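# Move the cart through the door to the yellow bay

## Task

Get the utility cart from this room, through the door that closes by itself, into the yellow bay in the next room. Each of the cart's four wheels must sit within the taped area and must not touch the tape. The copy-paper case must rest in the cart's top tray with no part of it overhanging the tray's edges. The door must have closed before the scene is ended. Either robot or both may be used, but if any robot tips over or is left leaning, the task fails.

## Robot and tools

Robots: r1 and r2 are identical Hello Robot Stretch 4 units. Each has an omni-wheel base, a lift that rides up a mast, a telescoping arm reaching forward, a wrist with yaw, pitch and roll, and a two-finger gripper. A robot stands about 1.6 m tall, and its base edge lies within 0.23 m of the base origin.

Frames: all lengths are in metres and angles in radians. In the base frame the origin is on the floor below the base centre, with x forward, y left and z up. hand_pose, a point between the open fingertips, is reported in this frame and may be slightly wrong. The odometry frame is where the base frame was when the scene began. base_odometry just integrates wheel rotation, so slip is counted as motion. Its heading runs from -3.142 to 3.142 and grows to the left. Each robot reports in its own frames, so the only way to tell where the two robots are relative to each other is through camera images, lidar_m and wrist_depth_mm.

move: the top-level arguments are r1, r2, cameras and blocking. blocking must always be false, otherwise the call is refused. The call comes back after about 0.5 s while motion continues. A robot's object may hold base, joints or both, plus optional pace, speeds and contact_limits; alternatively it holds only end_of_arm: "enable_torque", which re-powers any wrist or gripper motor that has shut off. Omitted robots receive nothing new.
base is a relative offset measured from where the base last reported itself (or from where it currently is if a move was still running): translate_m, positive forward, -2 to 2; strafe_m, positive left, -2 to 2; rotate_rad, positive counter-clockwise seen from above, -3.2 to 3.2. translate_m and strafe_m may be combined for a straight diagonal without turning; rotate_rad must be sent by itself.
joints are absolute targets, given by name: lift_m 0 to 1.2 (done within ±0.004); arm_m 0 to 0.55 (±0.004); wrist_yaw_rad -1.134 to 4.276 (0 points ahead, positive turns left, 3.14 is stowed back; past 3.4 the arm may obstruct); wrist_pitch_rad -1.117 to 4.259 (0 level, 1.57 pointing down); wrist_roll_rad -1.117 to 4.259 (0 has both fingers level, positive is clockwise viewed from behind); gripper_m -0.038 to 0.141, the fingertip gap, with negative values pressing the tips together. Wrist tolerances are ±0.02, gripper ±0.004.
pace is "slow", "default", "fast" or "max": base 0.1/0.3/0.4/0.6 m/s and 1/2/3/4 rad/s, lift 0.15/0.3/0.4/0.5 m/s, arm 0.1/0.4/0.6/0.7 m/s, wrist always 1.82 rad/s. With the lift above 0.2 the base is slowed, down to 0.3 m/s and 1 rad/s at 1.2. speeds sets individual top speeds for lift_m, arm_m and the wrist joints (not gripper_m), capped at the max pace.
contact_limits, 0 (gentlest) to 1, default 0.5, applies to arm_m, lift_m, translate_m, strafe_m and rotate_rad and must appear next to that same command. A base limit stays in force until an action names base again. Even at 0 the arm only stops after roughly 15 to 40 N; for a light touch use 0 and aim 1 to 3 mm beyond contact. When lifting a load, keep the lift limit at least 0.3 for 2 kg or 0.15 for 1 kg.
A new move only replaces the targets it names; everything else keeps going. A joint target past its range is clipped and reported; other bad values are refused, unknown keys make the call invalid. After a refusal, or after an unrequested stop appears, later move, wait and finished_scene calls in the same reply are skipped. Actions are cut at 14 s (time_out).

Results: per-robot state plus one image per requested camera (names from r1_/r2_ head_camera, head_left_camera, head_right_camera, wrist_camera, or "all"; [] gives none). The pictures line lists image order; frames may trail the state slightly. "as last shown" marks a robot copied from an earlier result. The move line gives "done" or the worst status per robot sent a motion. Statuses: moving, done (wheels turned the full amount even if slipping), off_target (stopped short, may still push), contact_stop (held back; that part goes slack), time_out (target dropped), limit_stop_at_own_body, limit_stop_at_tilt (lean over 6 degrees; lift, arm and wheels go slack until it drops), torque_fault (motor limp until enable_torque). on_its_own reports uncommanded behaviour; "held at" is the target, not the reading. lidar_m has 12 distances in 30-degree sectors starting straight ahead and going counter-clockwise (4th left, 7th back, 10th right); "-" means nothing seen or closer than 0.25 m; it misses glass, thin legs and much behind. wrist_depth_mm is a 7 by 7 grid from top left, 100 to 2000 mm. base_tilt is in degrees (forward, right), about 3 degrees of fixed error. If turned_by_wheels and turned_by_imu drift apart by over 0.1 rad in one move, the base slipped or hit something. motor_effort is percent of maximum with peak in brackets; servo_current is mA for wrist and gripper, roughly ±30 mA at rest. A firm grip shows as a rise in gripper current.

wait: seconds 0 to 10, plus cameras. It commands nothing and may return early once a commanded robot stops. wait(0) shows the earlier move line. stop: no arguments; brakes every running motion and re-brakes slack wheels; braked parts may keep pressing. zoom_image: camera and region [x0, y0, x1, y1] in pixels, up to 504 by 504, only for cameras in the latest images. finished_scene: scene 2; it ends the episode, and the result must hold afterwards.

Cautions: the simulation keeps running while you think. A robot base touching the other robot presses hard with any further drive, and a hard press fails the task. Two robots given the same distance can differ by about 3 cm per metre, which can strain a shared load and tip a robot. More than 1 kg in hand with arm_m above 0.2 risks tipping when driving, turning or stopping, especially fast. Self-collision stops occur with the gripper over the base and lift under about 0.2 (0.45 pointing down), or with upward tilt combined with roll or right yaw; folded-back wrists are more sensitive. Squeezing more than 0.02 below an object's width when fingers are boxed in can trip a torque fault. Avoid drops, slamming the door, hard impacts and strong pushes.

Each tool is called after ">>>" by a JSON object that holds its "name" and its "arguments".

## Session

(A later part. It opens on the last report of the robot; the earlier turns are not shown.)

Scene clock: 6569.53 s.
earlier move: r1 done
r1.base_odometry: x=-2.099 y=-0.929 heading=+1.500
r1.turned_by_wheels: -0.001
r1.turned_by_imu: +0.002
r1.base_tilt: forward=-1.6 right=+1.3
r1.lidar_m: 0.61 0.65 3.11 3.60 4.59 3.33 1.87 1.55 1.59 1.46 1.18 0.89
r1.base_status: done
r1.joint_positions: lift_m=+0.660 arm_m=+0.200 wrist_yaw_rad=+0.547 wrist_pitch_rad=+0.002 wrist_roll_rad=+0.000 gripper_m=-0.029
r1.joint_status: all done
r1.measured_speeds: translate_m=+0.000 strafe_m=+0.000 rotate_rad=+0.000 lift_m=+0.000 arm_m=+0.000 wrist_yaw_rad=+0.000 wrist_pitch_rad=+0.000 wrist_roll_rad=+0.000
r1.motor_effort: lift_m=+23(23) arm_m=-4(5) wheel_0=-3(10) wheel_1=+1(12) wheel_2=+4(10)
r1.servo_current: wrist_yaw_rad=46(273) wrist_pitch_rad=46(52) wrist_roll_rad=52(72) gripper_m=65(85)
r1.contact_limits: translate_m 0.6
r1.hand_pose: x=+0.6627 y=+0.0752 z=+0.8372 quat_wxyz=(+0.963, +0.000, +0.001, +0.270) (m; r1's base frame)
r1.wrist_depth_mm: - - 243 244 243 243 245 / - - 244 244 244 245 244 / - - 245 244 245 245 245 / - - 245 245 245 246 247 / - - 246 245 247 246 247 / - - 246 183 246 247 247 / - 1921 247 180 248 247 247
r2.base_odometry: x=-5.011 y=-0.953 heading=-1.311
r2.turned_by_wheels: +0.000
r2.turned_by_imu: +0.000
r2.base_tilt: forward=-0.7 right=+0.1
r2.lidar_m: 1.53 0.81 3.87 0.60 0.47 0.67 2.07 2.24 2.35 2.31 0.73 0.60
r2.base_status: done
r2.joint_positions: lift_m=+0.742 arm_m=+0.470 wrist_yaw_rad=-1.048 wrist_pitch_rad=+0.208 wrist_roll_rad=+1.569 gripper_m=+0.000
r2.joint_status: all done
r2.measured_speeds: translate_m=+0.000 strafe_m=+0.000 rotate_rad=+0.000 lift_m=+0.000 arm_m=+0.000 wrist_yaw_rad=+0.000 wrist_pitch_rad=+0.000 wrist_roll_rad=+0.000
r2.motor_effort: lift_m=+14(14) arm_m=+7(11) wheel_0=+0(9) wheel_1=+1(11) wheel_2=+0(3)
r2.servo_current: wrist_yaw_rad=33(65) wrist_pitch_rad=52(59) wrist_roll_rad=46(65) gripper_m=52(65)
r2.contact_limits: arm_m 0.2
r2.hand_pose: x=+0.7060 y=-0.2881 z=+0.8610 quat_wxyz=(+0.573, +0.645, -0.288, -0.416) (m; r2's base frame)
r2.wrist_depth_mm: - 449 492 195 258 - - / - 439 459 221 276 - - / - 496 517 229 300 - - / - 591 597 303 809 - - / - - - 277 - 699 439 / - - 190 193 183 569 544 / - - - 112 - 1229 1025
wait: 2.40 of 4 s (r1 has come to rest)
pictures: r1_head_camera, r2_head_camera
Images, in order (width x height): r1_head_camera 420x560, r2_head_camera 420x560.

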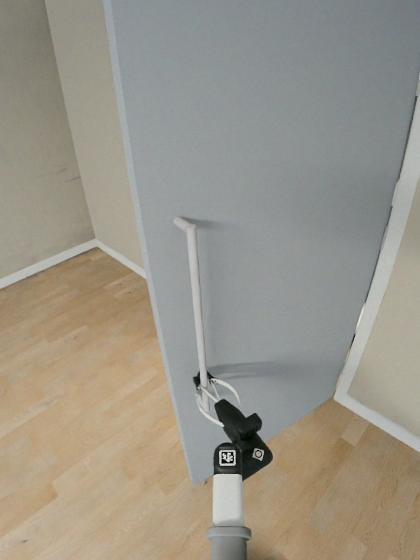

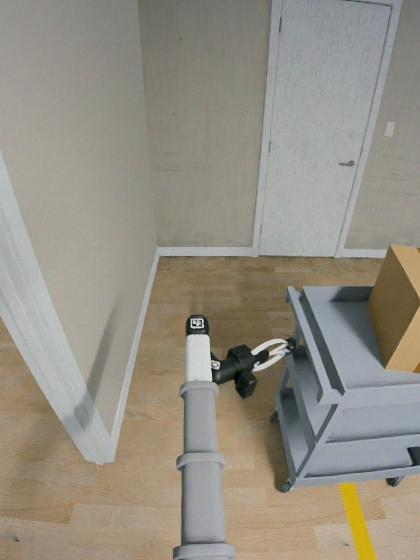

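>>> {"name": "move", "arguments": {"blocking": false, "r2": {"base": {"strafe_m": -0.26}, "pace": "slow", "contact_limits": {"strafe_m": 0.6}}, "r1": {"base": {"translate_m": 0.191, "strafe_m": 0.18}, "joints": {"wrist_yaw_rad": 0.28}, "speeds": {"wrist_yaw_rad": 0.1}, "pace": "slow", "contact_limits": {"translate_m": 0.6}}, "cameras": []}}

>>> {"name": "wait", "arguments": {"seconds": 5, "cameras": []}}

>>> {"name": "wait", "arguments": {"seconds": 4, "cameras": ["r2_head_camera", "r2_head_right_camera"]}}

>>> {"name": "zoom_image", "arguments": {"camera": "r2_head_camera", "region": [120, 260, 420, 560]}}

Scene clock: 6576.87 s.
move: r1 moving; r2 moving
r1.base_odometry: x=-2.107 y=-0.919 heading=+1.501
r1.turned_by_wheels: +0.001
r1.turned_by_imu: +0.001
r1.base_tilt: forward=-1.6 right=+1.3
r1.lidar_m: 0.60 2.38 3.11 3.58 4.56 3.33 1.85 1.59 1.58 1.44 1.19 0.88
r1.base_status: translate_m moving; strafe_m moving
r1.joint_positions: lift_m=+0.660 arm_m=+0.200 wrist_yaw_rad=+0.513 wrist_pitch_rad=+0.002 wrist_roll_rad=+0.000 gripper_m=-0.029
r1.joint_status: wrist_yaw_rad moving
r1.measured_speeds: translate_m=+0.036 strafe_m=+0.036 rotate_rad=+0.000 lift_m=+0.000 arm_m=+0.000 wrist_yaw_rad=-0.083 wrist_pitch_rad=+0.000 wrist_roll_rad=+0.000
r1.motor_effort: lift_m=+23(23) arm_m=-4(4) wheel_0=+1(4) wheel_1=+7(7) wheel_2=+2(4)
r1.servo_current: wrist_yaw_rad=117(117) wrist_pitch_rad=33(46) wrist_roll_rad=52(59) gripper_m=65(78)
r1.contact_limits: translate_m 0.6
r1.hand_pose: x=+0.6651 y=+0.0652 z=+0.8372 quat_wxyz=(+0.967, +0.000, +0.001, +0.253) (m; r1's base frame)
r1.wrist_depth_mm: - - 242 243 244 245 246 / - - 243 245 245 246 246 / - - 244 245 245 247 247 / - - 244 245 246 247 248 / - - 244 246 246 247 249 / - - 245 182 248 248 249 / - 1921 246 179 247 249 250
r2.base_odometry: x=-5.025 y=-0.957 heading=-1.311
r2.turned_by_wheels: +0.000
r2.turned_by_imu: +0.001
r2.base_tilt: forward=-0.7 right=+0.0
r2.lidar_m: 1.58 0.80 3.84 0.57 0.48 0.73 2.11 2.25 2.36 2.31 0.73 0.59
r2.base_status: strafe_m moving
r2.joint_positions: lift_m=+0.742 arm_m=+0.470 wrist_yaw_rad=-1.048 wrist_pitch_rad=+0.208 wrist_roll_rad=+1.569 gripper_m=+0.000
r2.joint_status: not commanded
r2.measured_speeds: translate_m=+0.000 strafe_m=-0.056 rotate_rad=+0.002 lift_m=+0.000 arm_m=+0.000 wrist_yaw_rad=+0.000 wrist_pitch_rad=+0.000 wrist_roll_rad=+0.000
r2.motor_effort: lift_m=+14(14) arm_m=+7(8) wheel_0=+5(11) wheel_1=-9(9) wheel_2=-1(1)
r2.servo_current: wrist_yaw_rad=52(52) wrist_pitch_rad=52(52) wrist_roll_rad=52(52) gripper_m=59(59)
r2.contact_limits: arm_m 0.2; strafe_m 0.6
r2.hand_pose: x=+0.7060 y=-0.2881 z=+0.8610 quat_wxyz=(+0.573, +0.645, -0.288, -0.416) (m; r2's base frame)
r2.wrist_depth_mm: - 442 488 180 245 - - / - 418 445 199 263 - - / - 480 500 223 291 - - / - 564 580 239 798 - - / - - - 257 1863 707 - / - - 190 193 183 591 496 / - - - 112 - - 960
pictures: none
No camera images: "cameras" was empty.

Scene clock: 6580.10 s.
earlier move: r1 moving; r2 done
r1.base_odometry: x=-2.265 y=-0.725 heading=+1.500
r1.turned_by_wheels: -0.001
r1.turned_by_imu: +0.003
r1.base_tilt: forward=-1.5 right=+1.3
r1.lidar_m: 0.61 2.36 2.88 3.31 4.55 3.90 2.16 1.84 1.84 1.40 1.19 0.74
r1.base_status: translate_m moving; strafe_m moving
r1.joint_positions: lift_m=+0.660 arm_m=+0.200 wrist_yaw_rad=+0.283 wrist_pitch_rad=+0.002 wrist_roll_rad=+0.000 gripper_m=-0.029
r1.joint_status: all done
r1.measured_speeds: translate_m=+0.000 strafe_m=+0.000 rotate_rad=+0.000 lift_m=+0.000 arm_m=+0.000 wrist_yaw_rad=+0.000 wrist_pitch_rad=+0.000 wrist_roll_rad=+0.000
r1.motor_effort: lift_m=+23(23) arm_m=-3(4) wheel_0=-7(8) wheel_1=+0(10) wheel_2=+3(6)
r1.servo_current: wrist_yaw_rad=46(189) wrist_pitch_rad=33(46) wrist_roll_rad=52(72) gripper_m=65(78)
r1.contact_limits: translate_m 0.6
r1.hand_pose: x=+0.6722 y=-0.0035 z=+0.8372 quat_wxyz=(+0.990, +0.000, +0.001, +0.141) (m; r1's base frame)
r1.wrist_depth_mm: - - 243 177 245 245 245 / - - 244 244 245 245 246 / - - 244 245 245 246 247 / - - 244 246 246 246 247 / - - 245 182 247 247 249 / - - 246 181 247 248 249 / - 1921 247 180 247 249 249
r2.base_odometry: x=-5.262 y=-1.020 heading=-1.310
r2.turned_by_wheels: +0.001
r2.turned_by_imu: +0.004
r2.base_tilt: forward=-0.6 right=+0.1
r2.lidar_m: 0.96 0.96 0.98 0.78 0.73 1.08 2.12 2.24 2.09 2.06 0.91 0.64
r2.base_status: done
r2.joint_positions: lift_m=+0.742 arm_m=+0.470 wrist_yaw_rad=-1.047 wrist_pitch_rad=+0.208 wrist_roll_rad=+1.569 gripper_m=+0.000
r2.joint_status: not commanded
r2.measured_speeds: translate_m=+0.000 strafe_m=+0.000 rotate_rad=+0.000 lift_m=+0.000 arm_m=+0.000 wrist_yaw_rad=+0.000 wrist_pitch_rad=+0.000 wrist_roll_rad=+0.000
r2.motor_effort: lift_m=+14(14) arm_m=+7(8) wheel_0=+7(30) wheel_1=-2(9) wheel_2=+5(9)
r2.servo_current: wrist_yaw_rad=33(65) wrist_pitch_rad=46(59) wrist_roll_rad=52(65) gripper_m=59(59)
r2.contact_limits: arm_m 0.2; strafe_m 0.6
r2.hand_pose: x=+0.7060 y=-0.2881 z=+0.8610 quat_wxyz=(+0.573, +0.645, -0.288, -0.415) (m; r2's base frame)
r2.wrist_depth_mm: - - - - 1921 1336 991 / - 580 615 202 271 296 314 / - 462 488 223 283 - - / - 469 492 227 297 - - / - 530 544 235 322 - - / - 580 190 193 183 - - / - - - 112 - - -
wait: 3.23 of 5 s (r2 has come to rest)
pictures: none
No camera images: "cameras" was empty.

Scene clock: 6580.23 s.
earlier move: r1 done
r1.base_odometry: x=-2.265 y=-0.725 heading=+1.500
r1.turned_by_wheels: +0.000
r1.turned_by_imu: +0.000
r1.base_tilt: forward=-1.6 right=+1.3
r1.lidar_m: 0.62 2.39 2.88 3.31 4.57 3.92 2.20 1.84 1.83 1.42 1.19 0.78
r1.base_status: done
r1.joint_positions: lift_m=+0.660 arm_m=+0.200 wrist_yaw_rad=+0.283 wrist_pitch_rad=+0.002 wrist_roll_rad=+0.000 gripper_m=-0.029
r1.joint_status: all done
r1.measured_speeds: translate_m=+0.000 strafe_m=+0.000 rotate_rad=+0.000 lift_m=+0.000 arm_m=+0.000 wrist_yaw_rad=+0.000 wrist_pitch_rad=+0.000 wrist_roll_rad=+0.000
r1.motor_effort: lift_m=+23(23) arm_m=-4(4) wheel_0=-7(8) wheel_1=+1(10) wheel_2=+4(6)
r1.servo_current: wrist_yaw_rad=46(189) wrist_pitch_rad=46(46) wrist_roll_rad=59(72) gripper_m=72(78)
r1.contact_limits: translate_m 0.6
r1.hand_pose: x=+0.6722 y=-0.0035 z=+0.8372 quat_wxyz=(+0.990, +0.000, +0.001, +0.141) (m; r1's base frame)
r1.wrist_depth_mm: - - 243 177 245 245 245 / - - 244 244 245 246 246 / - - 244 245 246 246 247 / - - 245 245 246 247 247 / - - 245 182 247 248 247 / - - 246 181 248 248 248 / - 1863 246 180 247 249 250
r2.base_odometry: x=-5.262 y=-1.020 heading=-1.310
r2.turned_by_wheels: +0.000
r2.turned_by_imu: +0.000
r2.base_tilt: forward=-0.6 right=+0.1
r2.lidar_m: 0.95 0.96 1.00 0.71 0.73 1.05 2.12 2.25 2.12 2.06 0.89 0.65
r2.base_status: done
r2.joint_positions: lift_m=+0.742 arm_m=+0.470 wrist_yaw_rad=-1.047 wrist_pitch_rad=+0.208 wrist_roll_rad=+1.569 gripper_m=+0.000
r2.joint_status: not commanded
r2.measured_speeds: translate_m=+0.000 strafe_m=+0.000 rotate_rad=+0.000 lift_m=+0.000 arm_m=+0.000 wrist_yaw_rad=+0.000 wrist_pitch_rad=+0.000 wrist_roll_rad=+0.000
r2.motor_effort: lift_m=+14(14) arm_m=+7(8) wheel_0=+7(30) wheel_1=-2(9) wheel_2=+4(9)
r2.servo_current: wrist_yaw_rad=52(65) wrist_pitch_rad=52(59) wrist_roll_rad=46(65) gripper_m=59(59)
r2.contact_limits: arm_m 0.2; strafe_m 0.6
r2.hand_pose: x=+0.7060 y=-0.2881 z=+0.8610 quat_wxyz=(+0.573, +0.645, -0.288, -0.415) (m; r2's base frame)
r2.wrist_depth_mm: - - - - 1921 1308 1008 / - 580 621 203 271 298 315 / - 462 488 221 283 - - / - 469 496 227 298 - - / - 525 549 234 324 - - / - 585 189 194 183 - - / - - - 112 - - -
wait: 0.13 of 4 s (r1 has come to rest)
pictures: r2_head_camera, r2_head_right_camera
Images, in order (width x height): r2_head_camera 420x560, r2_head_right_camera 420x672.

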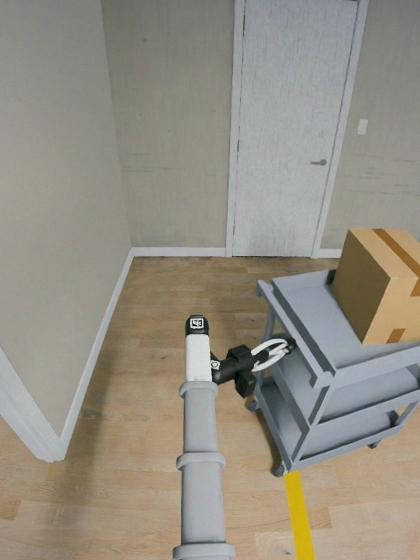

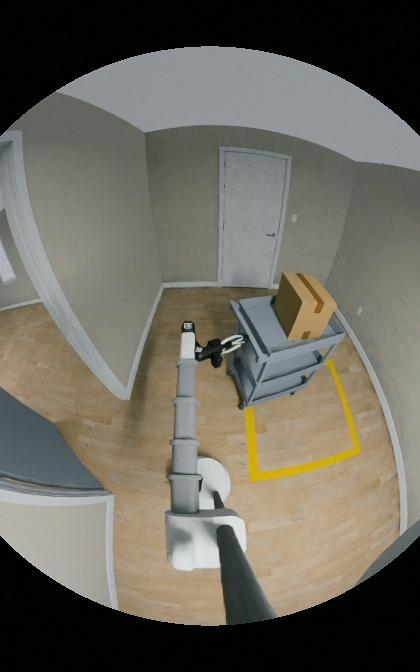

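Scaled by 1.680 from the camera's 420x560 image, which has a finer 1200x1600 frame.

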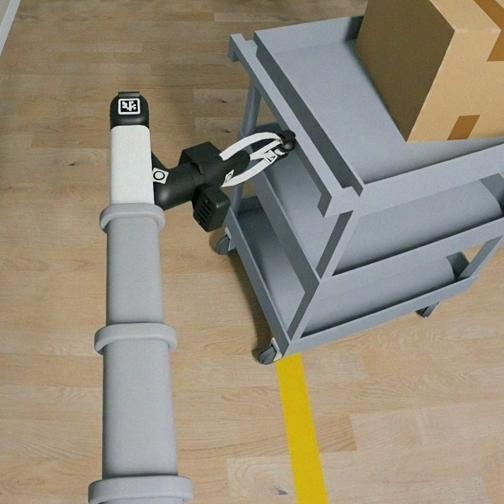

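>>> {"name": "wait", "arguments": {"seconds": 0, "cameras": ["r2_head_camera", "r2_head_right_camera"]}}

>>> {"name": "zoom_image", "arguments": {"camera": "r2_head_camera", "region": [120, 260, 420, 560]}}

Scene clock: 6598.33 s.
r1.base_odometry: x=-2.265 y=-0.725 heading=+1.500
r1.turned_by_wheels: +0.000
r1.turned_by_imu: +0.000
r1.base_tilt: forward=-1.6 right=+1.3
r1.lidar_m: 0.62 2.44 2.90 3.32 4.58 3.91 2.17 1.86 1.83 1.43 1.19 0.73
r1.base_status: done
r1.joint_positions: lift_m=+0.660 arm_m=+0.200 wrist_yaw_rad=+0.283 wrist_pitch_rad=+0.002 wrist_roll_rad=+0.000 gripper_m=-0.029
r1.joint_status: all done
r1.measured_speeds: translate_m=+0.000 strafe_m=+0.000 rotate_rad=+0.000 lift_m=+0.000 arm_m=+0.000 wrist_yaw_rad=+0.000 wrist_pitch_rad=+0.000 wrist_roll_rad=+0.000
r1.motor_effort: lift_m=+23(23) arm_m=-4(4) wheel_0=-6(8) wheel_1=+1(10) wheel_2=+4(6)
r1.servo_current: wrist_yaw_rad=59(189) wrist_pitch_rad=39(46) wrist_roll_rad=39(72) gripper_m=72(78)
r1.contact_limits: translate_m 0.6
r1.hand_pose: x=+0.6722 y=-0.0035 z=+0.8372 quat_wxyz=(+0.990, +0.000, +0.001, +0.141) (m; r1's base frame)
r1.wrist_depth_mm: - - 243 177 245 245 246 / - - 243 244 244 245 246 / - - 244 245 245 246 247 / - - 245 245 246 247 248 / - - 245 182 246 248 249 / - - 246 181 247 248 248 / - 1921 247 180 248 248 250
r2.base_odometry: x=-5.262 y=-1.020 heading=-1.310
r2.turned_by_wheels: +0.000
r2.turned_by_imu: +0.000
r2.base_tilt: forward=-0.6 right=+0.0
r2.lidar_m: 0.92 0.95 1.00 0.75 0.70 1.07 2.11 2.25 2.11 2.03 0.91 0.63
r2.base_status: done
r2.joint_positions: lift_m=+0.742 arm_m=+0.470 wrist_yaw_rad=-1.047 wrist_pitch_rad=+0.208 wrist_roll_rad=+1.569 gripper_m=+0.000
r2.joint_status: not commanded
r2.measured_speeds: translate_m=+0.000 strafe_m=+0.000 rotate_rad=+0.000 lift_m=+0.000 arm_m=+0.000 wrist_yaw_rad=+0.000 wrist_pitch_rad=+0.000 wrist_roll_rad=+0.000
r2.motor_effort: lift_m=+14(14) arm_m=+7(8) wheel_0=+7(30) wheel_1=-2(9) wheel_2=+5(9)
r2.servo_current: wrist_yaw_rad=46(65) wrist_pitch_rad=46(59) wrist_roll_rad=39(65) gripper_m=59(59)
r2.contact_limits: arm_m 0.2; strafe_m 0.6
r2.hand_pose: x=+0.7060 y=-0.2881 z=+0.8610 quat_wxyz=(+0.573, +0.645, -0.288, -0.415) (m; r2's base frame)
r2.wrist_depth_mm: - - - - 1983 1336 991 / - 580 609 202 272 297 317 / - 459 484 222 283 - - / - 469 496 227 297 - - / - 521 544 236 325 - - / - 585 190 194 183 - - / - - - 112 - - -
pictures: r2_head_camera, r2_head_right_camera
Images, in order (width x height): r2_head_camera 420x560, r2_head_right_camera 420x672.

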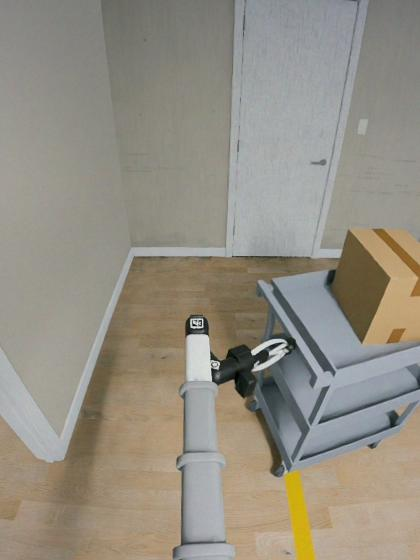

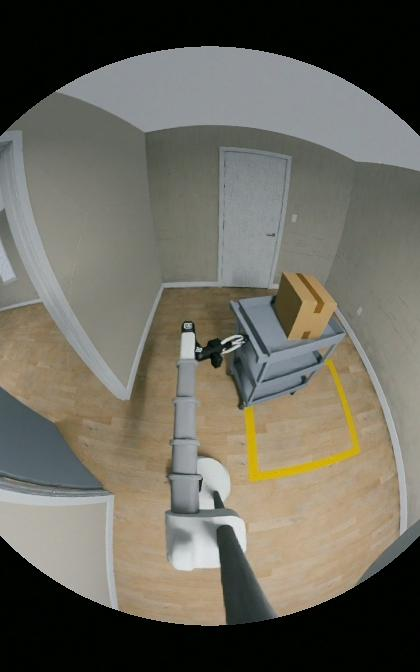

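Scaled by 1.680 from the camera's 420x560 image, which has a finer 1200x1600 frame.

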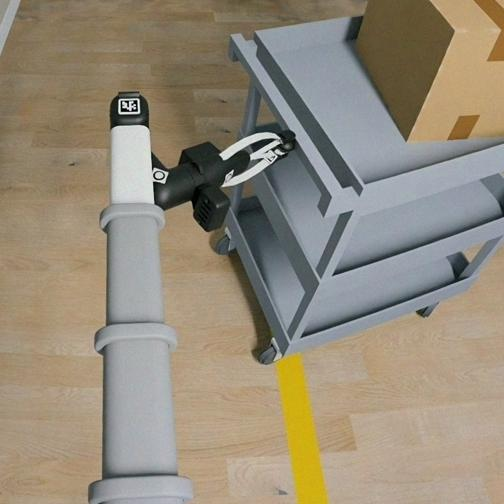

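>>> {"name": "zoom_image", "arguments": {"camera": "r2_head_right_camera", "region": [170, 250, 390, 500]}}

>>> {"name": "zoom_image", "arguments": {"camera": "r2_head_camera", "region": [220, 300, 420, 500]}}

Scaled by 2.016 from the camera's 420x672 image, which has a finer 600x960 frame.

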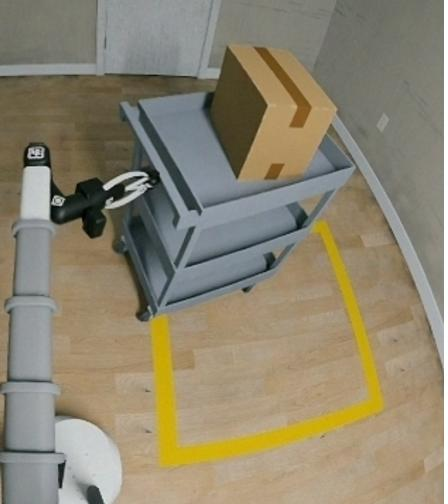

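Scaled by 2.520 from the camera's 420x560 image, which has a finer 1200x1600 frame.

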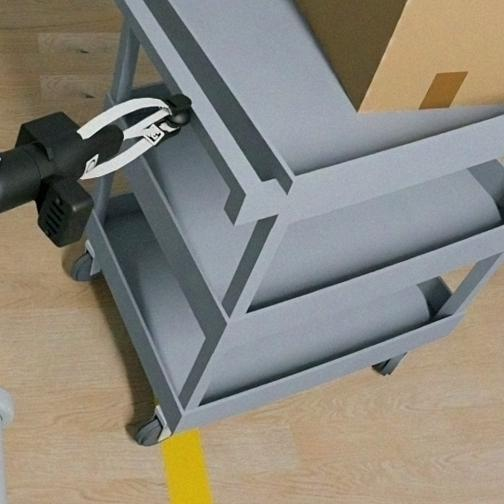

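>>> {"name": "zoom_image", "arguments": {"camera": "r2_head_right_camera", "region": [290, 330, 370, 410]}}

>>> {"name": "zoom_image", "arguments": {"camera": "r2_head_right_camera", "region": [220, 350, 320, 450]}}

Scaled by 6.300 from the camera's 420x672 image, which has a finer 600x960 frame.

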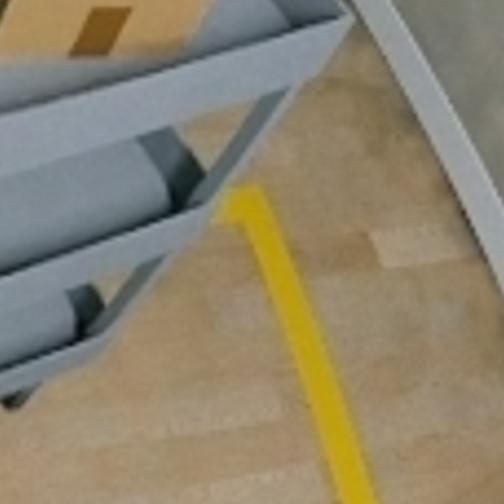

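Scaled by 5.040 from the camera's 420x672 image, which has a finer 600x960 frame.

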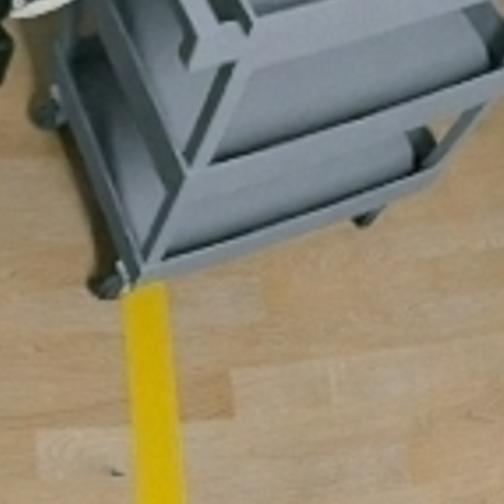

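>>> {"name": "move", "arguments": {"blocking": false, "cameras": [], "r1": {"base": {"translate_m": 0.231, "strafe_m": 0.124}, "joints": {"wrist_yaw_rad": 0.015}, "speeds": {"wrist_yaw_rad": 0.1}, "pace": "slow", "contact_limits": {"translate_m": 0.6}}, "r2": {"base": {"strafe_m": 0.27}}}}

>>> {"name": "wait", "arguments": {"seconds": 2, "cameras": []}}

>>> {"name": "wait", "arguments": {"seconds": 3, "cameras": ["r2_head_camera", "r1_head_camera"]}}

Scene clock: 6771.67 s.
move: r1 moving; r2 moving
r1.base_odometry: x=-2.271 y=-0.713 heading=+1.500
r1.turned_by_wheels: +0.001
r1.turned_by_imu: +0.001
r1.base_tilt: forward=-1.6 right=+1.3
r1.lidar_m: 0.60 2.38 2.86 3.31 4.56 3.92 2.21 1.86 1.85 1.42 1.17 0.73
r1.base_status: translate_m moving; strafe_m moving
r1.joint_positions: lift_m=+0.660 arm_m=+0.200 wrist_yaw_rad=+0.244 wrist_pitch_rad=+0.002 wrist_roll_rad=+0.000 gripper_m=-0.029
r1.joint_status: wrist_yaw_rad moving
r1.measured_speeds: translate_m=+0.048 strafe_m=+0.025 rotate_rad=+0.002 lift_m=+0.000 arm_m=+0.000 wrist_yaw_rad=-0.090 wrist_pitch_rad=+0.000 wrist_roll_rad=+0.000
r1.motor_effort: lift_m=+23(23) arm_m=-4(4) wheel_0=+5(7) wheel_1=+4(6) wheel_2=+0(4)
r1.servo_current: wrist_yaw_rad=72(72) wrist_pitch_rad=46(52) wrist_roll_rad=52(59) gripper_m=72(78)
r1.contact_limits: translate_m 0.6
r1.hand_pose: x=+0.6719 y=-0.0153 z=+0.8372 quat_wxyz=(+0.993, +0.000, +0.001, +0.121) (m; r1's base frame)
r1.wrist_depth_mm: - - 243 244 245 247 247 / - - 243 244 245 247 248 / - - 244 245 246 247 248 / - - 244 245 247 247 249 / - - 245 246 247 249 250 / - - 245 182 247 249 250 / - 1921 246 179 248 250 251
r2.base_odometry: x=-5.227 y=-1.011 heading=-1.310
r2.turned_by_wheels: +0.000
r2.turned_by_imu: +0.000
r2.base_tilt: forward=-0.7 right=+0.1
r2.lidar_m: 1.01 0.95 0.99 0.73 0.70 1.01 2.10 2.27 2.17 2.08 0.89 0.66
r2.base_status: strafe_m moving
r2.joint_positions: lift_m=+0.742 arm_m=+0.470 wrist_yaw_rad=-1.047 wrist_pitch_rad=+0.208 wrist_roll_rad=+1.569 gripper_m=+0.000
r2.joint_status: not commanded
r2.measured_speeds: translate_m=+0.000 strafe_m=+0.140 rotate_rad=+0.002 lift_m=+0.000 arm_m=+0.000 wrist_yaw_rad=+0.000 wrist_pitch_rad=+0.000 wrist_roll_rad=+0.000
r2.motor_effort: lift_m=+14(14) arm_m=+7(7) wheel_0=-10(10) wheel_1=+11(11) wheel_2=+1(3)
r2.servo_current: wrist_yaw_rad=52(52) wrist_pitch_rad=52(59) wrist_roll_rad=46(52) gripper_m=52(59)
r2.contact_limits: arm_m 0.2
r2.hand_pose: x=+0.7060 y=-0.2881 z=+0.8610 quat_wxyz=(+0.573, +0.645, -0.288, -0.415) (m; r2's base frame)
r2.wrist_depth_mm: - - - - 1863 1336 1008 / - 580 627 232 306 327 342 / - 477 504 247 315 - - / - 508 530 310 - - - / - 569 585 268 866 - - / - - 189 193 184 - 442 / - - - 112 - - 473
pictures: none
No camera images: "cameras" was empty.

Scene clock: 6773.40 s.
earlier move: r1 moving; r2 done
r1.base_odometry: x=-2.338 y=-0.562 heading=+1.501
r1.turned_by_wheels: +0.000
r1.turned_by_imu: +0.001
r1.base_tilt: forward=-1.6 right=+1.3
r1.lidar_m: 0.57 2.29 2.72 3.13 4.63 4.22 2.37 2.02 2.01 1.36 1.06 0.70
r1.base_status: translate_m moving; strafe_m moving
r1.joint_positions: lift_m=+0.660 arm_m=+0.200 wrist_yaw_rad=+0.075 wrist_pitch_rad=+0.002 wrist_roll_rad=+0.000 gripper_m=-0.029
r1.joint_status: wrist_yaw_rad moving
r1.measured_speeds: translate_m=+0.089 strafe_m=+0.046 rotate_rad=-0.003 lift_m=+0.000 arm_m=+0.000 wrist_yaw_rad=-0.105 wrist_pitch_rad=+0.000 wrist_roll_rad=+0.000
r1.motor_effort: lift_m=+23(23) arm_m=-4(4) wheel_0=+4(9) wheel_1=+4(7) wheel_2=+2(5)
r1.servo_current: wrist_yaw_rad=72(117) wrist_pitch_rad=33(52) wrist_roll_rad=46(65) gripper_m=72(78)
r1.contact_limits: translate_m 0.6
r1.hand_pose: x=+0.6651 y=-0.0655 z=+0.8372 quat_wxyz=(+0.999, +0.000, +0.001, +0.038) (m; r1's base frame)
r1.wrist_depth_mm: - - 242 244 244 245 246 / - - 243 245 245 246 247 / - - 244 245 246 247 248 / - - 244 245 246 247 248 / - - 244 245 247 248 249 / - - 209 181 248 249 249 / - 1983 246 178 248 250 250
r2.base_odometry: x=-5.001 y=-0.950 heading=-1.310
r2.turned_by_wheels: +0.000
r2.turned_by_imu: +0.000
r2.base_tilt: forward=-0.6 right=+0.1
r2.lidar_m: 1.55 0.81 1.03 0.53 0.48 0.67 2.09 2.21 2.39 2.30 0.77 0.79
r2.base_status: done
r2.joint_positions: lift_m=+0.742 arm_m=+0.470 wrist_yaw_rad=-1.047 wrist_pitch_rad=+0.208 wrist_roll_rad=+1.569 gripper_m=+0.000
r2.joint_status: not commanded
r2.measured_speeds: translate_m=+0.000 strafe_m=+0.000 rotate_rad=+0.000 lift_m=+0.000 arm_m=+0.000 wrist_yaw_rad=+0.000 wrist_pitch_rad=+0.000 wrist_roll_rad=+0.000
r2.motor_effort: lift_m=+14(14) arm_m=+7(7) wheel_0=-3(14) wheel_1=+2(12) wheel_2=+0(3)
r2.servo_current: wrist_yaw_rad=46(59) wrist_pitch_rad=46(59) wrist_roll_rad=52(59) gripper_m=59(59)
r2.contact_limits: arm_m 0.2
r2.hand_pose: x=+0.7060 y=-0.2881 z=+0.8610 quat_wxyz=(+0.573, +0.645, -0.288, -0.415) (m; r2's base frame)
r2.wrist_depth_mm: - - - 504 1863 1205 991 / - - 707 512 - 569 - / - - 732 - - 609 - / - - 798 - - 634 - / - - - - - 723 759 / - - 190 193 184 1281 1025 / - - - 112 - 1281 1025
wait: 1.73 of 2 s (r2 has come to rest)
pictures: none
No camera images: "cameras" was empty.

Scene clock: 6775.00 s.
earlier move: r1 done
r1.base_odometry: x=-2.372 y=-0.486 heading=+1.500
r1.turned_by_wheels: -0.001
r1.turned_by_imu: -0.001
r1.base_tilt: forward=-1.5 right=+1.3
r1.lidar_m: 0.63 2.21 2.63 3.00 4.63 4.38 2.48 2.08 2.10 1.34 0.98 0.68
r1.base_status: done
r1.joint_positions: lift_m=+0.660 arm_m=+0.200 wrist_yaw_rad=+0.018 wrist_pitch_rad=+0.002 wrist_roll_rad=+0.000 gripper_m=-0.029
r1.joint_status: all done
r1.measured_speeds: translate_m=+0.000 strafe_m=+0.000 rotate_rad=+0.000 lift_m=+0.000 arm_m=+0.000 wrist_yaw_rad=+0.000 wrist_pitch_rad=+0.000 wrist_roll_rad=+0.000
r1.motor_effort: lift_m=+23(23) arm_m=-3(4) wheel_0=-6(9) wheel_1=+0(7) wheel_2=+5(5)
r1.servo_current: wrist_yaw_rad=65(117) wrist_pitch_rad=33(52) wrist_roll_rad=52(65) gripper_m=65(78)
r1.contact_limits: translate_m 0.6
r1.hand_pose: x=+0.6608 y=-0.0823 z=+0.8372 quat_wxyz=(+1.000, +0.000, +0.001, +0.009) (m; r1's base frame)
r1.wrist_depth_mm: - - 242 177 246 247 249 / - - 243 245 247 248 250 / - - 243 182 247 249 250 / - - 244 182 247 248 250 / - - 244 244 248 250 252 / - - 243 181 248 249 252 / - 1863 246 179 249 251 252
r2.base_odometry: x=-5.001 y=-0.950 heading=-1.310
r2.turned_by_wheels: +0.000
r2.turned_by_imu: +0.000
r2.base_tilt: forward=-0.6 right=+0.0
r2.lidar_m: 1.52 0.79 0.94 0.56 0.45 0.69 2.11 2.24 2.37 2.31 0.80 0.81
r2.base_status: done
r2.joint_positions: lift_m=+0.742 arm_m=+0.470 wrist_yaw_rad=-1.047 wrist_pitch_rad=+0.208 wrist_roll_rad=+1.569 gripper_m=+0.000
r2.joint_status: not commanded
r2.measured_speeds: translate_m=+0.000 strafe_m=+0.000 rotate_rad=+0.000 lift_m=+0.000 arm_m=+0.000 wrist_yaw_rad=+0.000 wrist_pitch_rad=+0.000 wrist_roll_rad=+0.000
r2.motor_effort: lift_m=+14(14) arm_m=+7(7) wheel_0=-3(14) wheel_1=+1(12) wheel_2=+0(3)
r2.servo_current: wrist_yaw_rad=52(59) wrist_pitch_rad=52(59) wrist_roll_rad=46(59) gripper_m=52(59)
r2.contact_limits: arm_m 0.2
r2.hand_pose: x=+0.7060 y=-0.2881 z=+0.8610 quat_wxyz=(+0.573, +0.645, -0.288, -0.415) (m; r2's base frame)
r2.wrist_depth_mm: - - - 500 1983 1205 991 / - - 715 517 - 574 - / - - 732 - - 603 - / - - 809 - - 634 - / - - - - - 723 741 / - - 190 193 184 1308 1042 / - - - 112 - 1281 1008
wait: 1.60 of 3 s (r1 has come to rest)
pictures: r1_head_camera, r2_head_camera
Images, in order (width x height): r1_head_camera 420x560, r2_head_camera 420x560.

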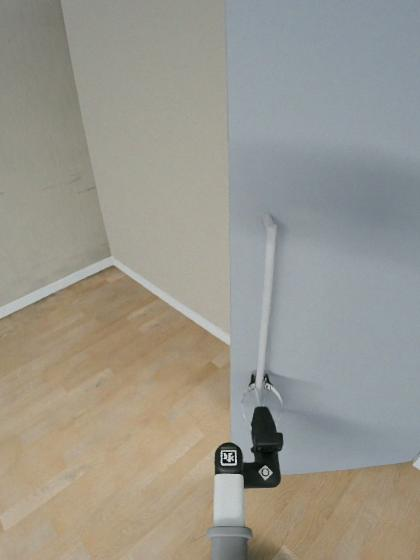

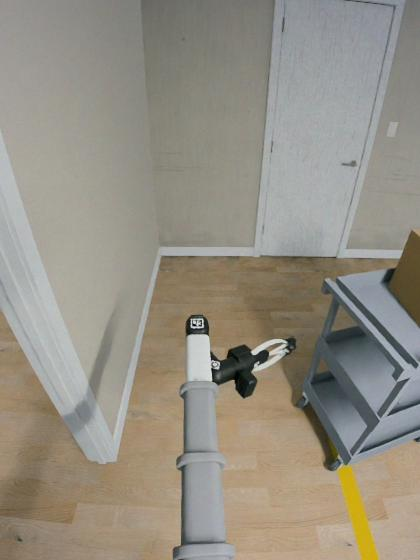

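>>> {"name": "move", "arguments": {"blocking": false, "cameras": [], "r1": {"base": {"translate_m": 0.256, "strafe_m": 0.060}, "joints": {"wrist_yaw_rad": -0.235}, "speeds": {"wrist_yaw_rad": 0.1}, "pace": "slow", "contact_limits": {"translate_m": 0.6}}, "r2": {"base": {"translate_m": 1.55}, "joints": {"arm_m": 0.1}}}}

>>> {"name": "wait", "arguments": {"seconds": 5, "cameras": []}}

>>> {"name": "wait", "arguments": {"seconds": 5, "cameras": ["r2_head_camera", "r1_head_camera"]}}

Scene clock: 6786.00 s.
move: r1 moving; r2 moving
r1.base_odometry: x=-2.374 y=-0.473 heading=+1.500
r1.turned_by_wheels: +0.000
r1.turned_by_imu: +0.000
r1.base_tilt: forward=-1.5 right=+1.3
r1.lidar_m: 0.58 2.23 2.61 3.03 4.65 4.43 2.46 2.10 2.08 1.33 0.94 0.66
r1.base_status: translate_m moving; strafe_m moving
r1.joint_positions: lift_m=+0.660 arm_m=+0.200 wrist_yaw_rad=-0.025 wrist_pitch_rad=+0.002 wrist_roll_rad=+0.000 gripper_m=-0.029
r1.joint_status: wrist_yaw_rad moving
r1.measured_speeds: translate_m=+0.049 strafe_m=+0.012 rotate_rad=+0.004 lift_m=+0.000 arm_m=+0.000 wrist_yaw_rad=-0.097 wrist_pitch_rad=+0.000 wrist_roll_rad=+0.000
r1.motor_effort: lift_m=+23(23) arm_m=-4(4) wheel_0=-3(6) wheel_1=+2(5) wheel_2=+0(4)
r1.servo_current: wrist_yaw_rad=65(72) wrist_pitch_rad=46(52) wrist_roll_rad=65(65) gripper_m=65(78)
r1.contact_limits: translate_m 0.6
r1.hand_pose: x=+0.6570 y=-0.0947 z=+0.8372 quat_wxyz=(+1.000, +0.000, +0.001, -0.013) (m; r1's base frame)
r1.wrist_depth_mm: - - 242 177 245 248 249 / - - 242 244 246 248 249 / - - 244 245 247 249 250 / - - 243 246 247 249 251 / - - 244 182 247 249 251 / - - 244 180 248 250 252 / - 1921 245 180 249 251 252
r2.base_odometry: x=-4.993 y=-0.981 heading=-1.310
r2.turned_by_wheels: +0.000
r2.turned_by_imu: +0.001
r2.base_tilt: forward=-0.7 right=+0.0
r2.lidar_m: 1.47 0.77 0.99 0.57 0.48 0.67 2.12 2.26 2.41 2.33 0.78 0.77
r2.base_status: translate_m moving
r2.joint_positions: lift_m=+0.742 arm_m=+0.419 wrist_yaw_rad=-1.047 wrist_pitch_rad=+0.208 wrist_roll_rad=+1.569 gripper_m=+0.000
r2.joint_status: arm_m moving
r2.measured_speeds: translate_m=+0.122 strafe_m=-0.002 rotate_rad=+0.003 lift_m=+0.000 arm_m=-0.195 wrist_yaw_rad=+0.000 wrist_pitch_rad=+0.000 wrist_roll_rad=+0.000
r2.motor_effort: lift_m=+14(14) arm_m=-6(11) wheel_0=+4(9) wheel_1=+7(9) wheel_2=-11(13)
r2.servo_current: wrist_yaw_rad=39(59) wrist_pitch_rad=52(52) wrist_roll_rad=46(59) gripper_m=59(65)
r2.hand_pose: x=+0.6556 y=-0.2881 z=+0.8610 quat_wxyz=(+0.573, +0.645, -0.288, -0.415) (m; r2's base frame)
r2.wrist_depth_mm: - - - - - 1308 1008 / - - 723 512 - 580 - / - - 741 - - 609 - / - - 798 - - 640 - / - - - - 1008 759 750 / - - 189 193 184 1281 1008 / - - - 112 - 1308 1025
pictures: none
No camera images: "cameras" was empty.

Scene clock: 6789.40 s.
earlier move: r1 done; r2 moving
r1.base_odometry: x=-2.414 y=-0.226 heading=+1.498
r1.turned_by_wheels: -0.001
r1.turned_by_imu: -0.002
r1.base_tilt: forward=-1.6 right=+1.3
r1.lidar_m: 0.59 1.96 2.39 2.80 4.75 4.79 2.74 2.32 2.08 1.17 0.75 0.58
r1.base_status: done
r1.joint_positions: lift_m=+0.660 arm_m=+0.200 wrist_yaw_rad=-0.234 wrist_pitch_rad=+0.002 wrist_roll_rad=+0.000 gripper_m=-0.029
r1.joint_status: all done
r1.measured_speeds: translate_m=+0.000 strafe_m=+0.000 rotate_rad=+0.000 lift_m=+0.000 arm_m=+0.000 wrist_yaw_rad=+0.000 wrist_pitch_rad=+0.000 wrist_roll_rad=+0.000
r1.motor_effort: lift_m=+23(23) arm_m=-4(4) wheel_0=-13(14) wheel_1=-2(6) wheel_2=-1(4)
r1.servo_current: wrist_yaw_rad=46(104) wrist_pitch_rad=39(52) wrist_roll_rad=46(65) gripper_m=72(78)
r1.contact_limits: translate_m 0.6
r1.hand_pose: x=+0.6311 y=-0.1520 z=+0.8372 quat_wxyz=(+0.993, +0.000, +0.001, -0.117) (m; r1's base frame)
r1.wrist_depth_mm: - - 242 181 247 248 251 / - - 241 244 247 250 251 / - - 243 180 247 250 252 / - - 243 245 247 250 252 / - - 244 246 249 250 252 / - - 244 180 249 252 254 / - 134 244 178 249 - 254
r2.base_odometry: x=-4.746 y=-1.908 heading=-1.310
r2.turned_by_wheels: +0.000
r2.turned_by_imu: +0.001
r2.base_tilt: forward=-0.7 right=+0.1
r2.lidar_m: 1.35 0.55 0.39 0.37 0.40 1.05 1.98 3.24 0.54 0.47 2.19 1.64
r2.base_status: translate_m moving
r2.joint_positions: lift_m=+0.742 arm_m=+0.100 wrist_yaw_rad=-1.048 wrist_pitch_rad=+0.208 wrist_roll_rad=+1.569 gripper_m=+0.000
r2.joint_status: all done
r2.measured_speeds: translate_m=+0.301 strafe_m=+0.001 rotate_rad=+0.006 lift_m=+0.000 arm_m=+0.000 wrist_yaw_rad=+0.000 wrist_pitch_rad=+0.000 wrist_roll_rad=+0.000
r2.motor_effort: lift_m=+14(14) arm_m=-7(12) wheel_0=+5(11) wheel_1=+6(9) wheel_2=-9(14)
r2.servo_current: wrist_yaw_rad=52(59) wrist_pitch_rad=52(59) wrist_roll_rad=46(59) gripper_m=59(65)
r2.hand_pose: x=+0.3364 y=-0.2881 z=+0.8610 quat_wxyz=(+0.573, +0.645, -0.288, -0.416) (m; r2's base frame)
r2.wrist_depth_mm: - - - - - 1336 1025 / - - - - - 1336 1025 / - - - - - 1336 1008 / - - - - - 1397 1008 / - - - - - 1366 1042 / - - 186 193 184 1336 1042 / - - - 112 - 1255 1008
wait: 3.40 of 5 s (r1 has come to rest)
pictures: none
No camera images: "cameras" was empty.

Scene clock: 6792.17 s.
earlier move: r2 done
r1.base_odometry: x=-2.414 y=-0.226 heading=+1.498
r1.turned_by_wheels: +0.000
r1.turned_by_imu: +0.000
r1.base_tilt: forward=-1.5 right=+1.3
r1.lidar_m: 0.58 1.93 2.39 2.80 4.77 4.79 2.70 2.31 2.09 1.19 0.77 0.62
r1.base_status: done
r1.joint_positions: lift_m=+0.660 arm_m=+0.200 wrist_yaw_rad=-0.234 wrist_pitch_rad=+0.002 wrist_roll_rad=+0.000 gripper_m=-0.029
r1.joint_status: all done
r1.measured_speeds: translate_m=+0.000 strafe_m=+0.000 rotate_rad=+0.000 lift_m=+0.000 arm_m=+0.000 wrist_yaw_rad=+0.000 wrist_pitch_rad=+0.000 wrist_roll_rad=+0.000
r1.motor_effort: lift_m=+23(23) arm_m=-4(4) wheel_0=-13(14) wheel_1=-2(6) wheel_2=-1(4)
r1.servo_current: wrist_yaw_rad=46(104) wrist_pitch_rad=39(52) wrist_roll_rad=33(65) gripper_m=78(78)
r1.contact_limits: translate_m 0.6
r1.hand_pose: x=+0.6311 y=-0.1520 z=+0.8372 quat_wxyz=(+0.993, +0.000, +0.001, -0.117) (m; r1's base frame)
r1.wrist_depth_mm: - - 242 181 246 248 251 / - - 242 243 248 249 251 / - - 243 179 248 249 252 / - - 244 245 248 250 252 / - - 243 245 248 251 253 / - - 243 181 249 252 253 / - 134 245 178 249 - 254
r2.base_odometry: x=-4.602 y=-2.448 heading=-1.310
r2.turned_by_wheels: +0.000
r2.turned_by_imu: +0.001
r2.base_tilt: forward=-0.7 right=+0.1
r2.lidar_m: 1.03 0.50 0.37 0.35 0.37 0.58 1.79 0.70 0.69 2.38 1.42 1.06
r2.base_status: done
r2.joint_positions: lift_m=+0.742 arm_m=+0.100 wrist_yaw_rad=-1.048 wrist_pitch_rad=+0.208 wrist_roll_rad=+1.569 gripper_m=+0.000
r2.joint_status: all done
r2.measured_speeds: translate_m=+0.000 strafe_m=+0.000 rotate_rad=+0.000 lift_m=+0.000 arm_m=+0.000 wrist_yaw_rad=+0.000 wrist_pitch_rad=+0.000 wrist_roll_rad=+0.000
r2.motor_effort: lift_m=+14(14) arm_m=-7(12) wheel_0=+2(11) wheel_1=+4(9) wheel_2=-3(14)
r2.servo_current: wrist_yaw_rad=46(65) wrist_pitch_rad=46(59) wrist_roll_rad=59(59) gripper_m=52(65)
r2.hand_pose: x=+0.3364 y=-0.2881 z=+0.8610 quat_wxyz=(+0.573, +0.645, -0.288, -0.416) (m; r2's base frame)
r2.wrist_depth_mm: - - - - - 1308 1025 / - - - - - 1336 1025 / - - - - - 1366 1008 / - - - - 1708 1336 1025 / - - - - - 1281 1042 / - - 177 193 174 1182 1025 / - - - 112 - - 991
wait: 2.77 of 5 s (r2 has come to rest)
pictures: r1_head_camera, r2_head_camera
Images, in order (width x height): r1_head_camera 420x560, r2_head_camera 420x560.

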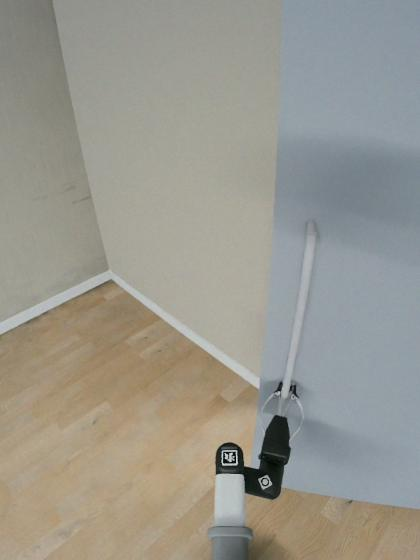

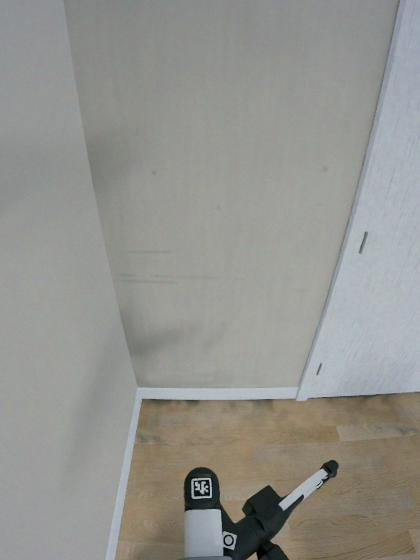

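>>> {"name": "move", "arguments": {"blocking": false, "cameras": [], "r1": {"base": {"translate_m": 0.265, "strafe_m": -0.010}, "joints": {"wrist_yaw_rad": -0.514}, "speeds": {"wrist_yaw_rad": 0.1}, "pace": "slow", "contact_limits": {"translate_m": 0.6}}, "r2": {"base": {"rotate_rad": -1.572}}}}

>>> {"name": "wait", "arguments": {"seconds": 5, "cameras": []}}

>>> {"name": "wait", "arguments": {"seconds": 5, "cameras": ["r2_head_camera", "r1_head_camera", "r2_head_right_camera"]}}

Scene clock: 6799.47 s.
move: r1 moving; r2 moving
r1.base_odometry: x=-2.412 y=-0.214 heading=+1.498
r1.turned_by_wheels: -0.001
r1.turned_by_imu: -0.001
r1.base_tilt: forward=-1.6 right=+1.3
r1.lidar_m: 0.59 1.94 2.41 2.79 4.76 4.78 2.72 2.31 2.07 1.16 0.76 0.58
r1.base_status: translate_m moving; strafe_m moving
r1.joint_positions: lift_m=+0.660 arm_m=+0.200 wrist_yaw_rad=-0.276 wrist_pitch_rad=+0.002 wrist_roll_rad=+0.000 gripper_m=-0.029
r1.joint_status: wrist_yaw_rad moving
r1.measured_speeds: translate_m=+0.048 strafe_m=-0.002 rotate_rad=-0.001 lift_m=+0.000 arm_m=+0.000 wrist_yaw_rad=-0.100 wrist_pitch_rad=+0.000 wrist_roll_rad=+0.000
r1.motor_effort: lift_m=+23(23) arm_m=-4(4) wheel_0=-6(13) wheel_1=+0(2) wheel_2=-4(5)
r1.servo_current: wrist_yaw_rad=72(72) wrist_pitch_rad=46(46) wrist_roll_rad=26(59) gripper_m=72(78)
r1.contact_limits: translate_m 0.6
r1.hand_pose: x=+0.6245 y=-0.1627 z=+0.8372 quat_wxyz=(+0.990, +0.000, +0.001, -0.138) (m; r1's base frame)
r1.wrist_depth_mm: - - 241 178 247 250 253 / - - 243 245 248 250 253 / - - 243 183 248 251 253 / - - 243 245 249 251 253 / - - 244 245 249 252 254 / - - 243 180 249 252 255 / - 136 244 179 250 254 255
r2.base_odometry: x=-4.602 y=-2.448 heading=-1.562
r2.turned_by_wheels: -0.252
r2.turned_by_imu: -0.245
r2.base_tilt: forward=-0.6 right=+0.1
r2.lidar_m: 1.04 0.69 0.40 0.34 0.35 0.45 0.84 3.66 0.65 0.93 1.96 1.15
r2.base_status: rotate_rad moving
r2.joint_positions: lift_m=+0.742 arm_m=+0.100 wrist_yaw_rad=-1.048 wrist_pitch_rad=+0.208 wrist_roll_rad=+1.569 gripper_m=+0.000
r2.joint_status: not commanded
r2.measured_speeds: translate_m=+0.000 strafe_m=-0.002 rotate_rad=-0.973 lift_m=+0.000 arm_m=+0.000 wrist_yaw_rad=+0.000 wrist_pitch_rad=+0.000 wrist_roll_rad=+0.000
r2.motor_effort: lift_m=+14(14) arm_m=-7(8) wheel_0=+4(10) wheel_1=+9(10) wheel_2=+10(10)
r2.servo_current: wrist_yaw_rad=59(59) wrist_pitch_rad=52(52) wrist_roll_rad=59(59) gripper_m=46(59)
r2.hand_pose: x=+0.3364 y=-0.2881 z=+0.8610 quat_wxyz=(+0.573, +0.645, -0.288, -0.416) (m; r2's base frame)
r2.wrist_depth_mm: - - - - - 1308 991 / - - - - - 1336 1008 / - - - - - 1366 1025 / - - - - - 1336 1008 / - - - - 1921 1366 1008 / - - 186 193 183 1397 1008 / - - - 112 - - 1025
pictures: none
No camera images: "cameras" was empty.

Scene clock: 6801.03 s.
earlier move: r1 moving; r2 done
r1.base_odometry: x=-2.396 y=-0.070 heading=+1.498
r1.turned_by_wheels: +0.000
r1.turned_by_imu: -0.001
r1.base_tilt: forward=-1.6 right=+1.3
r1.lidar_m: 0.62 1.75 2.30 2.65 4.52 4.90 2.84 2.44 1.85 1.03 0.69 0.54
r1.base_status: translate_m moving; strafe_m moving
r1.joint_positions: lift_m=+0.660 arm_m=+0.200 wrist_yaw_rad=-0.431 wrist_pitch_rad=+0.002 wrist_roll_rad=+0.000 gripper_m=-0.029
r1.joint_status: wrist_yaw_rad moving
r1.measured_speeds: translate_m=+0.101 strafe_m=-0.003 rotate_rad=-0.001 lift_m=+0.000 arm_m=+0.000 wrist_yaw_rad=-0.111 wrist_pitch_rad=+0.000 wrist_roll_rad=+0.000
r1.motor_effort: lift_m=+23(23) arm_m=-4(4) wheel_0=-5(13) wheel_1=+1(5) wheel_2=-3(6)
r1.servo_current: wrist_yaw_rad=52(85) wrist_pitch_rad=46(46) wrist_roll_rad=59(65) gripper_m=78(78)
r1.contact_limits: translate_m 0.6
r1.hand_pose: x=+0.5964 y=-0.2000 z=+0.8372 quat_wxyz=(+0.977, +0.000, +0.001, -0.214) (m; r1's base frame)
r1.wrist_depth_mm: - - 241 177 245 248 249 / - - 243 244 246 248 250 / - - 243 245 247 248 251 / - - 244 246 247 249 251 / - - 244 182 248 250 252 / - - 244 181 248 250 252 / - 138 245 180 249 251 252
r2.base_odometry: x=-4.602 y=-2.448 heading=-2.881
r2.turned_by_wheels: -1.319
r2.turned_by_imu: -1.284
r2.base_tilt: forward=-0.7 right=+0.0
r2.lidar_m: 2.39 1.41 1.07 1.03 0.49 0.35 0.34 0.39 0.58 1.92 0.67 0.71
r2.base_status: done
r2.joint_positions: lift_m=+0.742 arm_m=+0.100 wrist_yaw_rad=-1.048 wrist_pitch_rad=+0.208 wrist_roll_rad=+1.569 gripper_m=+0.000
r2.joint_status: not commanded
r2.measured_speeds: translate_m=+0.000 strafe_m=+0.000 rotate_rad=+0.000 lift_m=+0.000 arm_m=+0.000 wrist_yaw_rad=+0.000 wrist_pitch_rad=+0.000 wrist_roll_rad=+0.000
r2.motor_effort: lift_m=+14(14) arm_m=-7(8) wheel_0=+3(12) wheel_1=+3(12) wheel_2=+4(11)
r2.servo_current: wrist_yaw_rad=39(59) wrist_pitch_rad=46(52) wrist_roll_rad=46(59) gripper_m=52(59)
r2.hand_pose: x=+0.3364 y=-0.2881 z=+0.8610 quat_wxyz=(+0.573, +0.645, -0.288, -0.416) (m; r2's base frame)
r2.wrist_depth_mm: - - - - - 1336 991 / - - - - - 1336 1008 / - - - - - 1255 1025 / - - - - 1661 1430 976 / - - - 525 - 634 - / - - 190 193 174 627 - / - - - 112 - - -
wait: 1.57 of 5 s (r2 has come to rest)
pictures: none
No camera images: "cameras" was empty.

Scene clock: 6802.90 s.
earlier move: r1 done
r1.base_odometry: x=-2.384 y=+0.037 heading=+1.497
r1.turned_by_wheels: -0.001
r1.turned_by_imu: -0.003
r1.base_tilt: forward=-1.5 right=+1.3
r1.lidar_m: 0.91 1.58 2.23 2.57 4.38 4.98 2.94 2.48 1.72 0.92 0.64 0.56
r1.base_status: done
r1.joint_positions: lift_m=+0.660 arm_m=+0.200 wrist_yaw_rad=-0.512 wrist_pitch_rad=+0.002 wrist_roll_rad=+0.000 gripper_m=-0.029
r1.joint_status: all done
r1.measured_speeds: translate_m=+0.000 strafe_m=+0.000 rotate_rad=+0.000 lift_m=+0.000 arm_m=+0.000 wrist_yaw_rad=+0.000 wrist_pitch_rad=+0.000 wrist_roll_rad=+0.000
r1.motor_effort: lift_m=+23(23) arm_m=-4(4) wheel_0=-14(15) wheel_1=-2(5) wheel_2=-4(6)
r1.servo_current: wrist_yaw_rad=46(85) wrist_pitch_rad=46(46) wrist_roll_rad=26(65) gripper_m=65(78)
r1.contact_limits: translate_m 0.6
r1.hand_pose: x=+0.5796 y=-0.2174 z=+0.8372 quat_wxyz=(+0.967, +0.000, +0.001, -0.253) (m; r1's base frame)
r1.wrist_depth_mm: - - 241 182 247 250 253 / - - 241 243 248 251 254 / - - 242 180 249 251 255 / - - 243 244 249 252 254 / - - 243 245 250 253 255 / - - 243 182 249 253 256 / - 135 243 179 250 - 257
r2.base_odometry: x=-4.602 y=-2.448 heading=-2.881
r2.turned_by_wheels: +0.000
r2.turned_by_imu: +0.000
r2.base_tilt: forward=-0.7 right=+0.1
r2.lidar_m: 2.38 1.39 1.08 1.05 0.48 0.37 0.35 0.38 0.56 1.95 0.71 0.71
r2.base_status: done
r2.joint_positions: lift_m=+0.742 arm_m=+0.100 wrist_yaw_rad=-1.048 wrist_pitch_rad=+0.208 wrist_roll_rad=+1.569 gripper_m=+0.000
r2.joint_status: not commanded
r2.measured_speeds: translate_m=+0.000 strafe_m=+0.000 rotate_rad=+0.000 lift_m=+0.000 arm_m=+0.000 wrist_yaw_rad=+0.000 wrist_pitch_rad=+0.000 wrist_roll_rad=+0.000
r2.motor_effort: lift_m=+14(14) arm_m=-7(8) wheel_0=+3(12) wheel_1=+3(12) wheel_2=+4(11)
r2.servo_current: wrist_yaw_rad=52(65) wrist_pitch_rad=52(59) wrist_roll_rad=46(59) gripper_m=52(59)
r2.hand_pose: x=+0.3364 y=-0.2881 z=+0.8610 quat_wxyz=(+0.573, +0.645, -0.288, -0.416) (m; r2's base frame)
r2.wrist_depth_mm: - - - - - 1336 1008 / - - - - - 1336 1008 / - - - - - 1281 1008 / - - - - 1708 1397 976 / - - - 525 - 634 - / - - 191 193 174 634 - / - - - 112 - - -
wait: 1.87 of 5 s (r1 has come to rest)
pictures: r1_head_camera, r2_head_camera, r2_head_right_camera
Images, in order (width x height): r1_head_camera 420x560, r2_head_camera 420x560, r2_head_right_camera 420x672.

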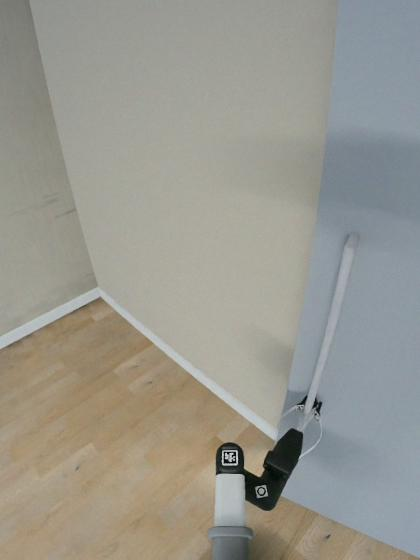

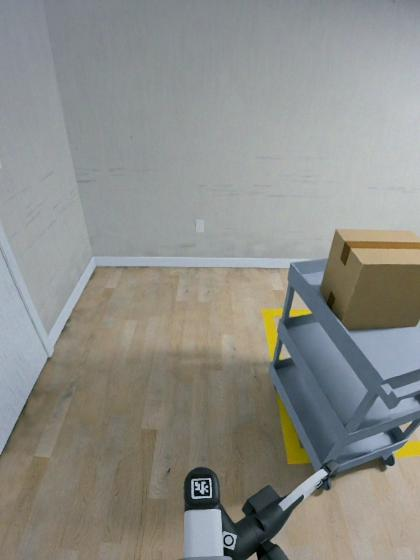

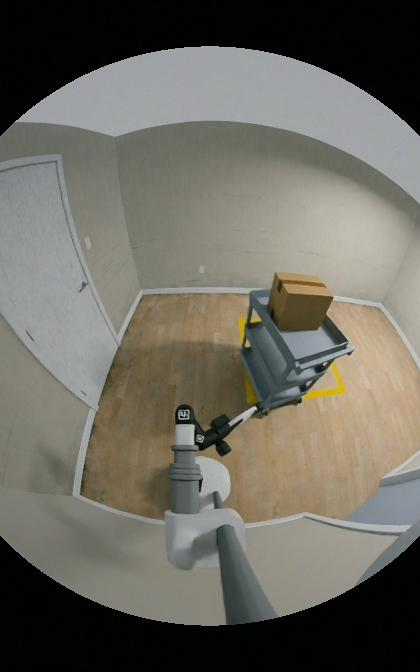

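>>> {"name": "zoom_image", "arguments": {"camera": "r2_head_camera", "region": [120, 220, 420, 520]}}

>>> {"name": "zoom_image", "arguments": {"camera": "r2_head_right_camera", "region": [180, 250, 390, 460]}}

Scaled by 1.680 from the camera's 420x560 image, which has a finer 1200x1600 frame.

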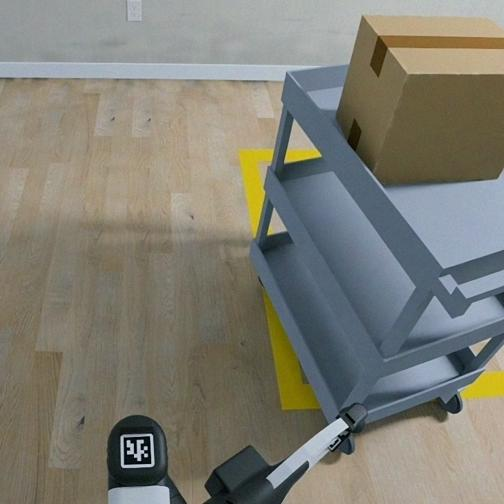

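Scaled by 2.400 from the camera's 420x672 image, which has a finer 600x960 frame.

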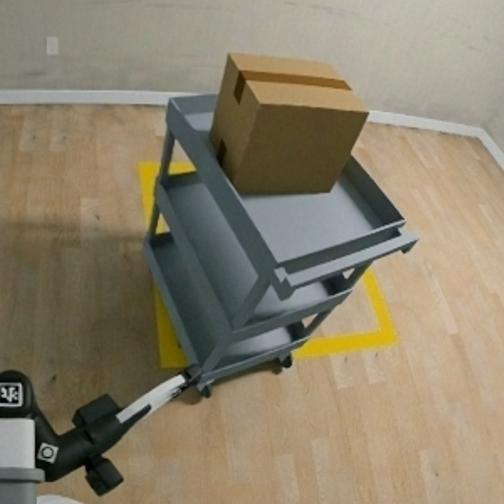

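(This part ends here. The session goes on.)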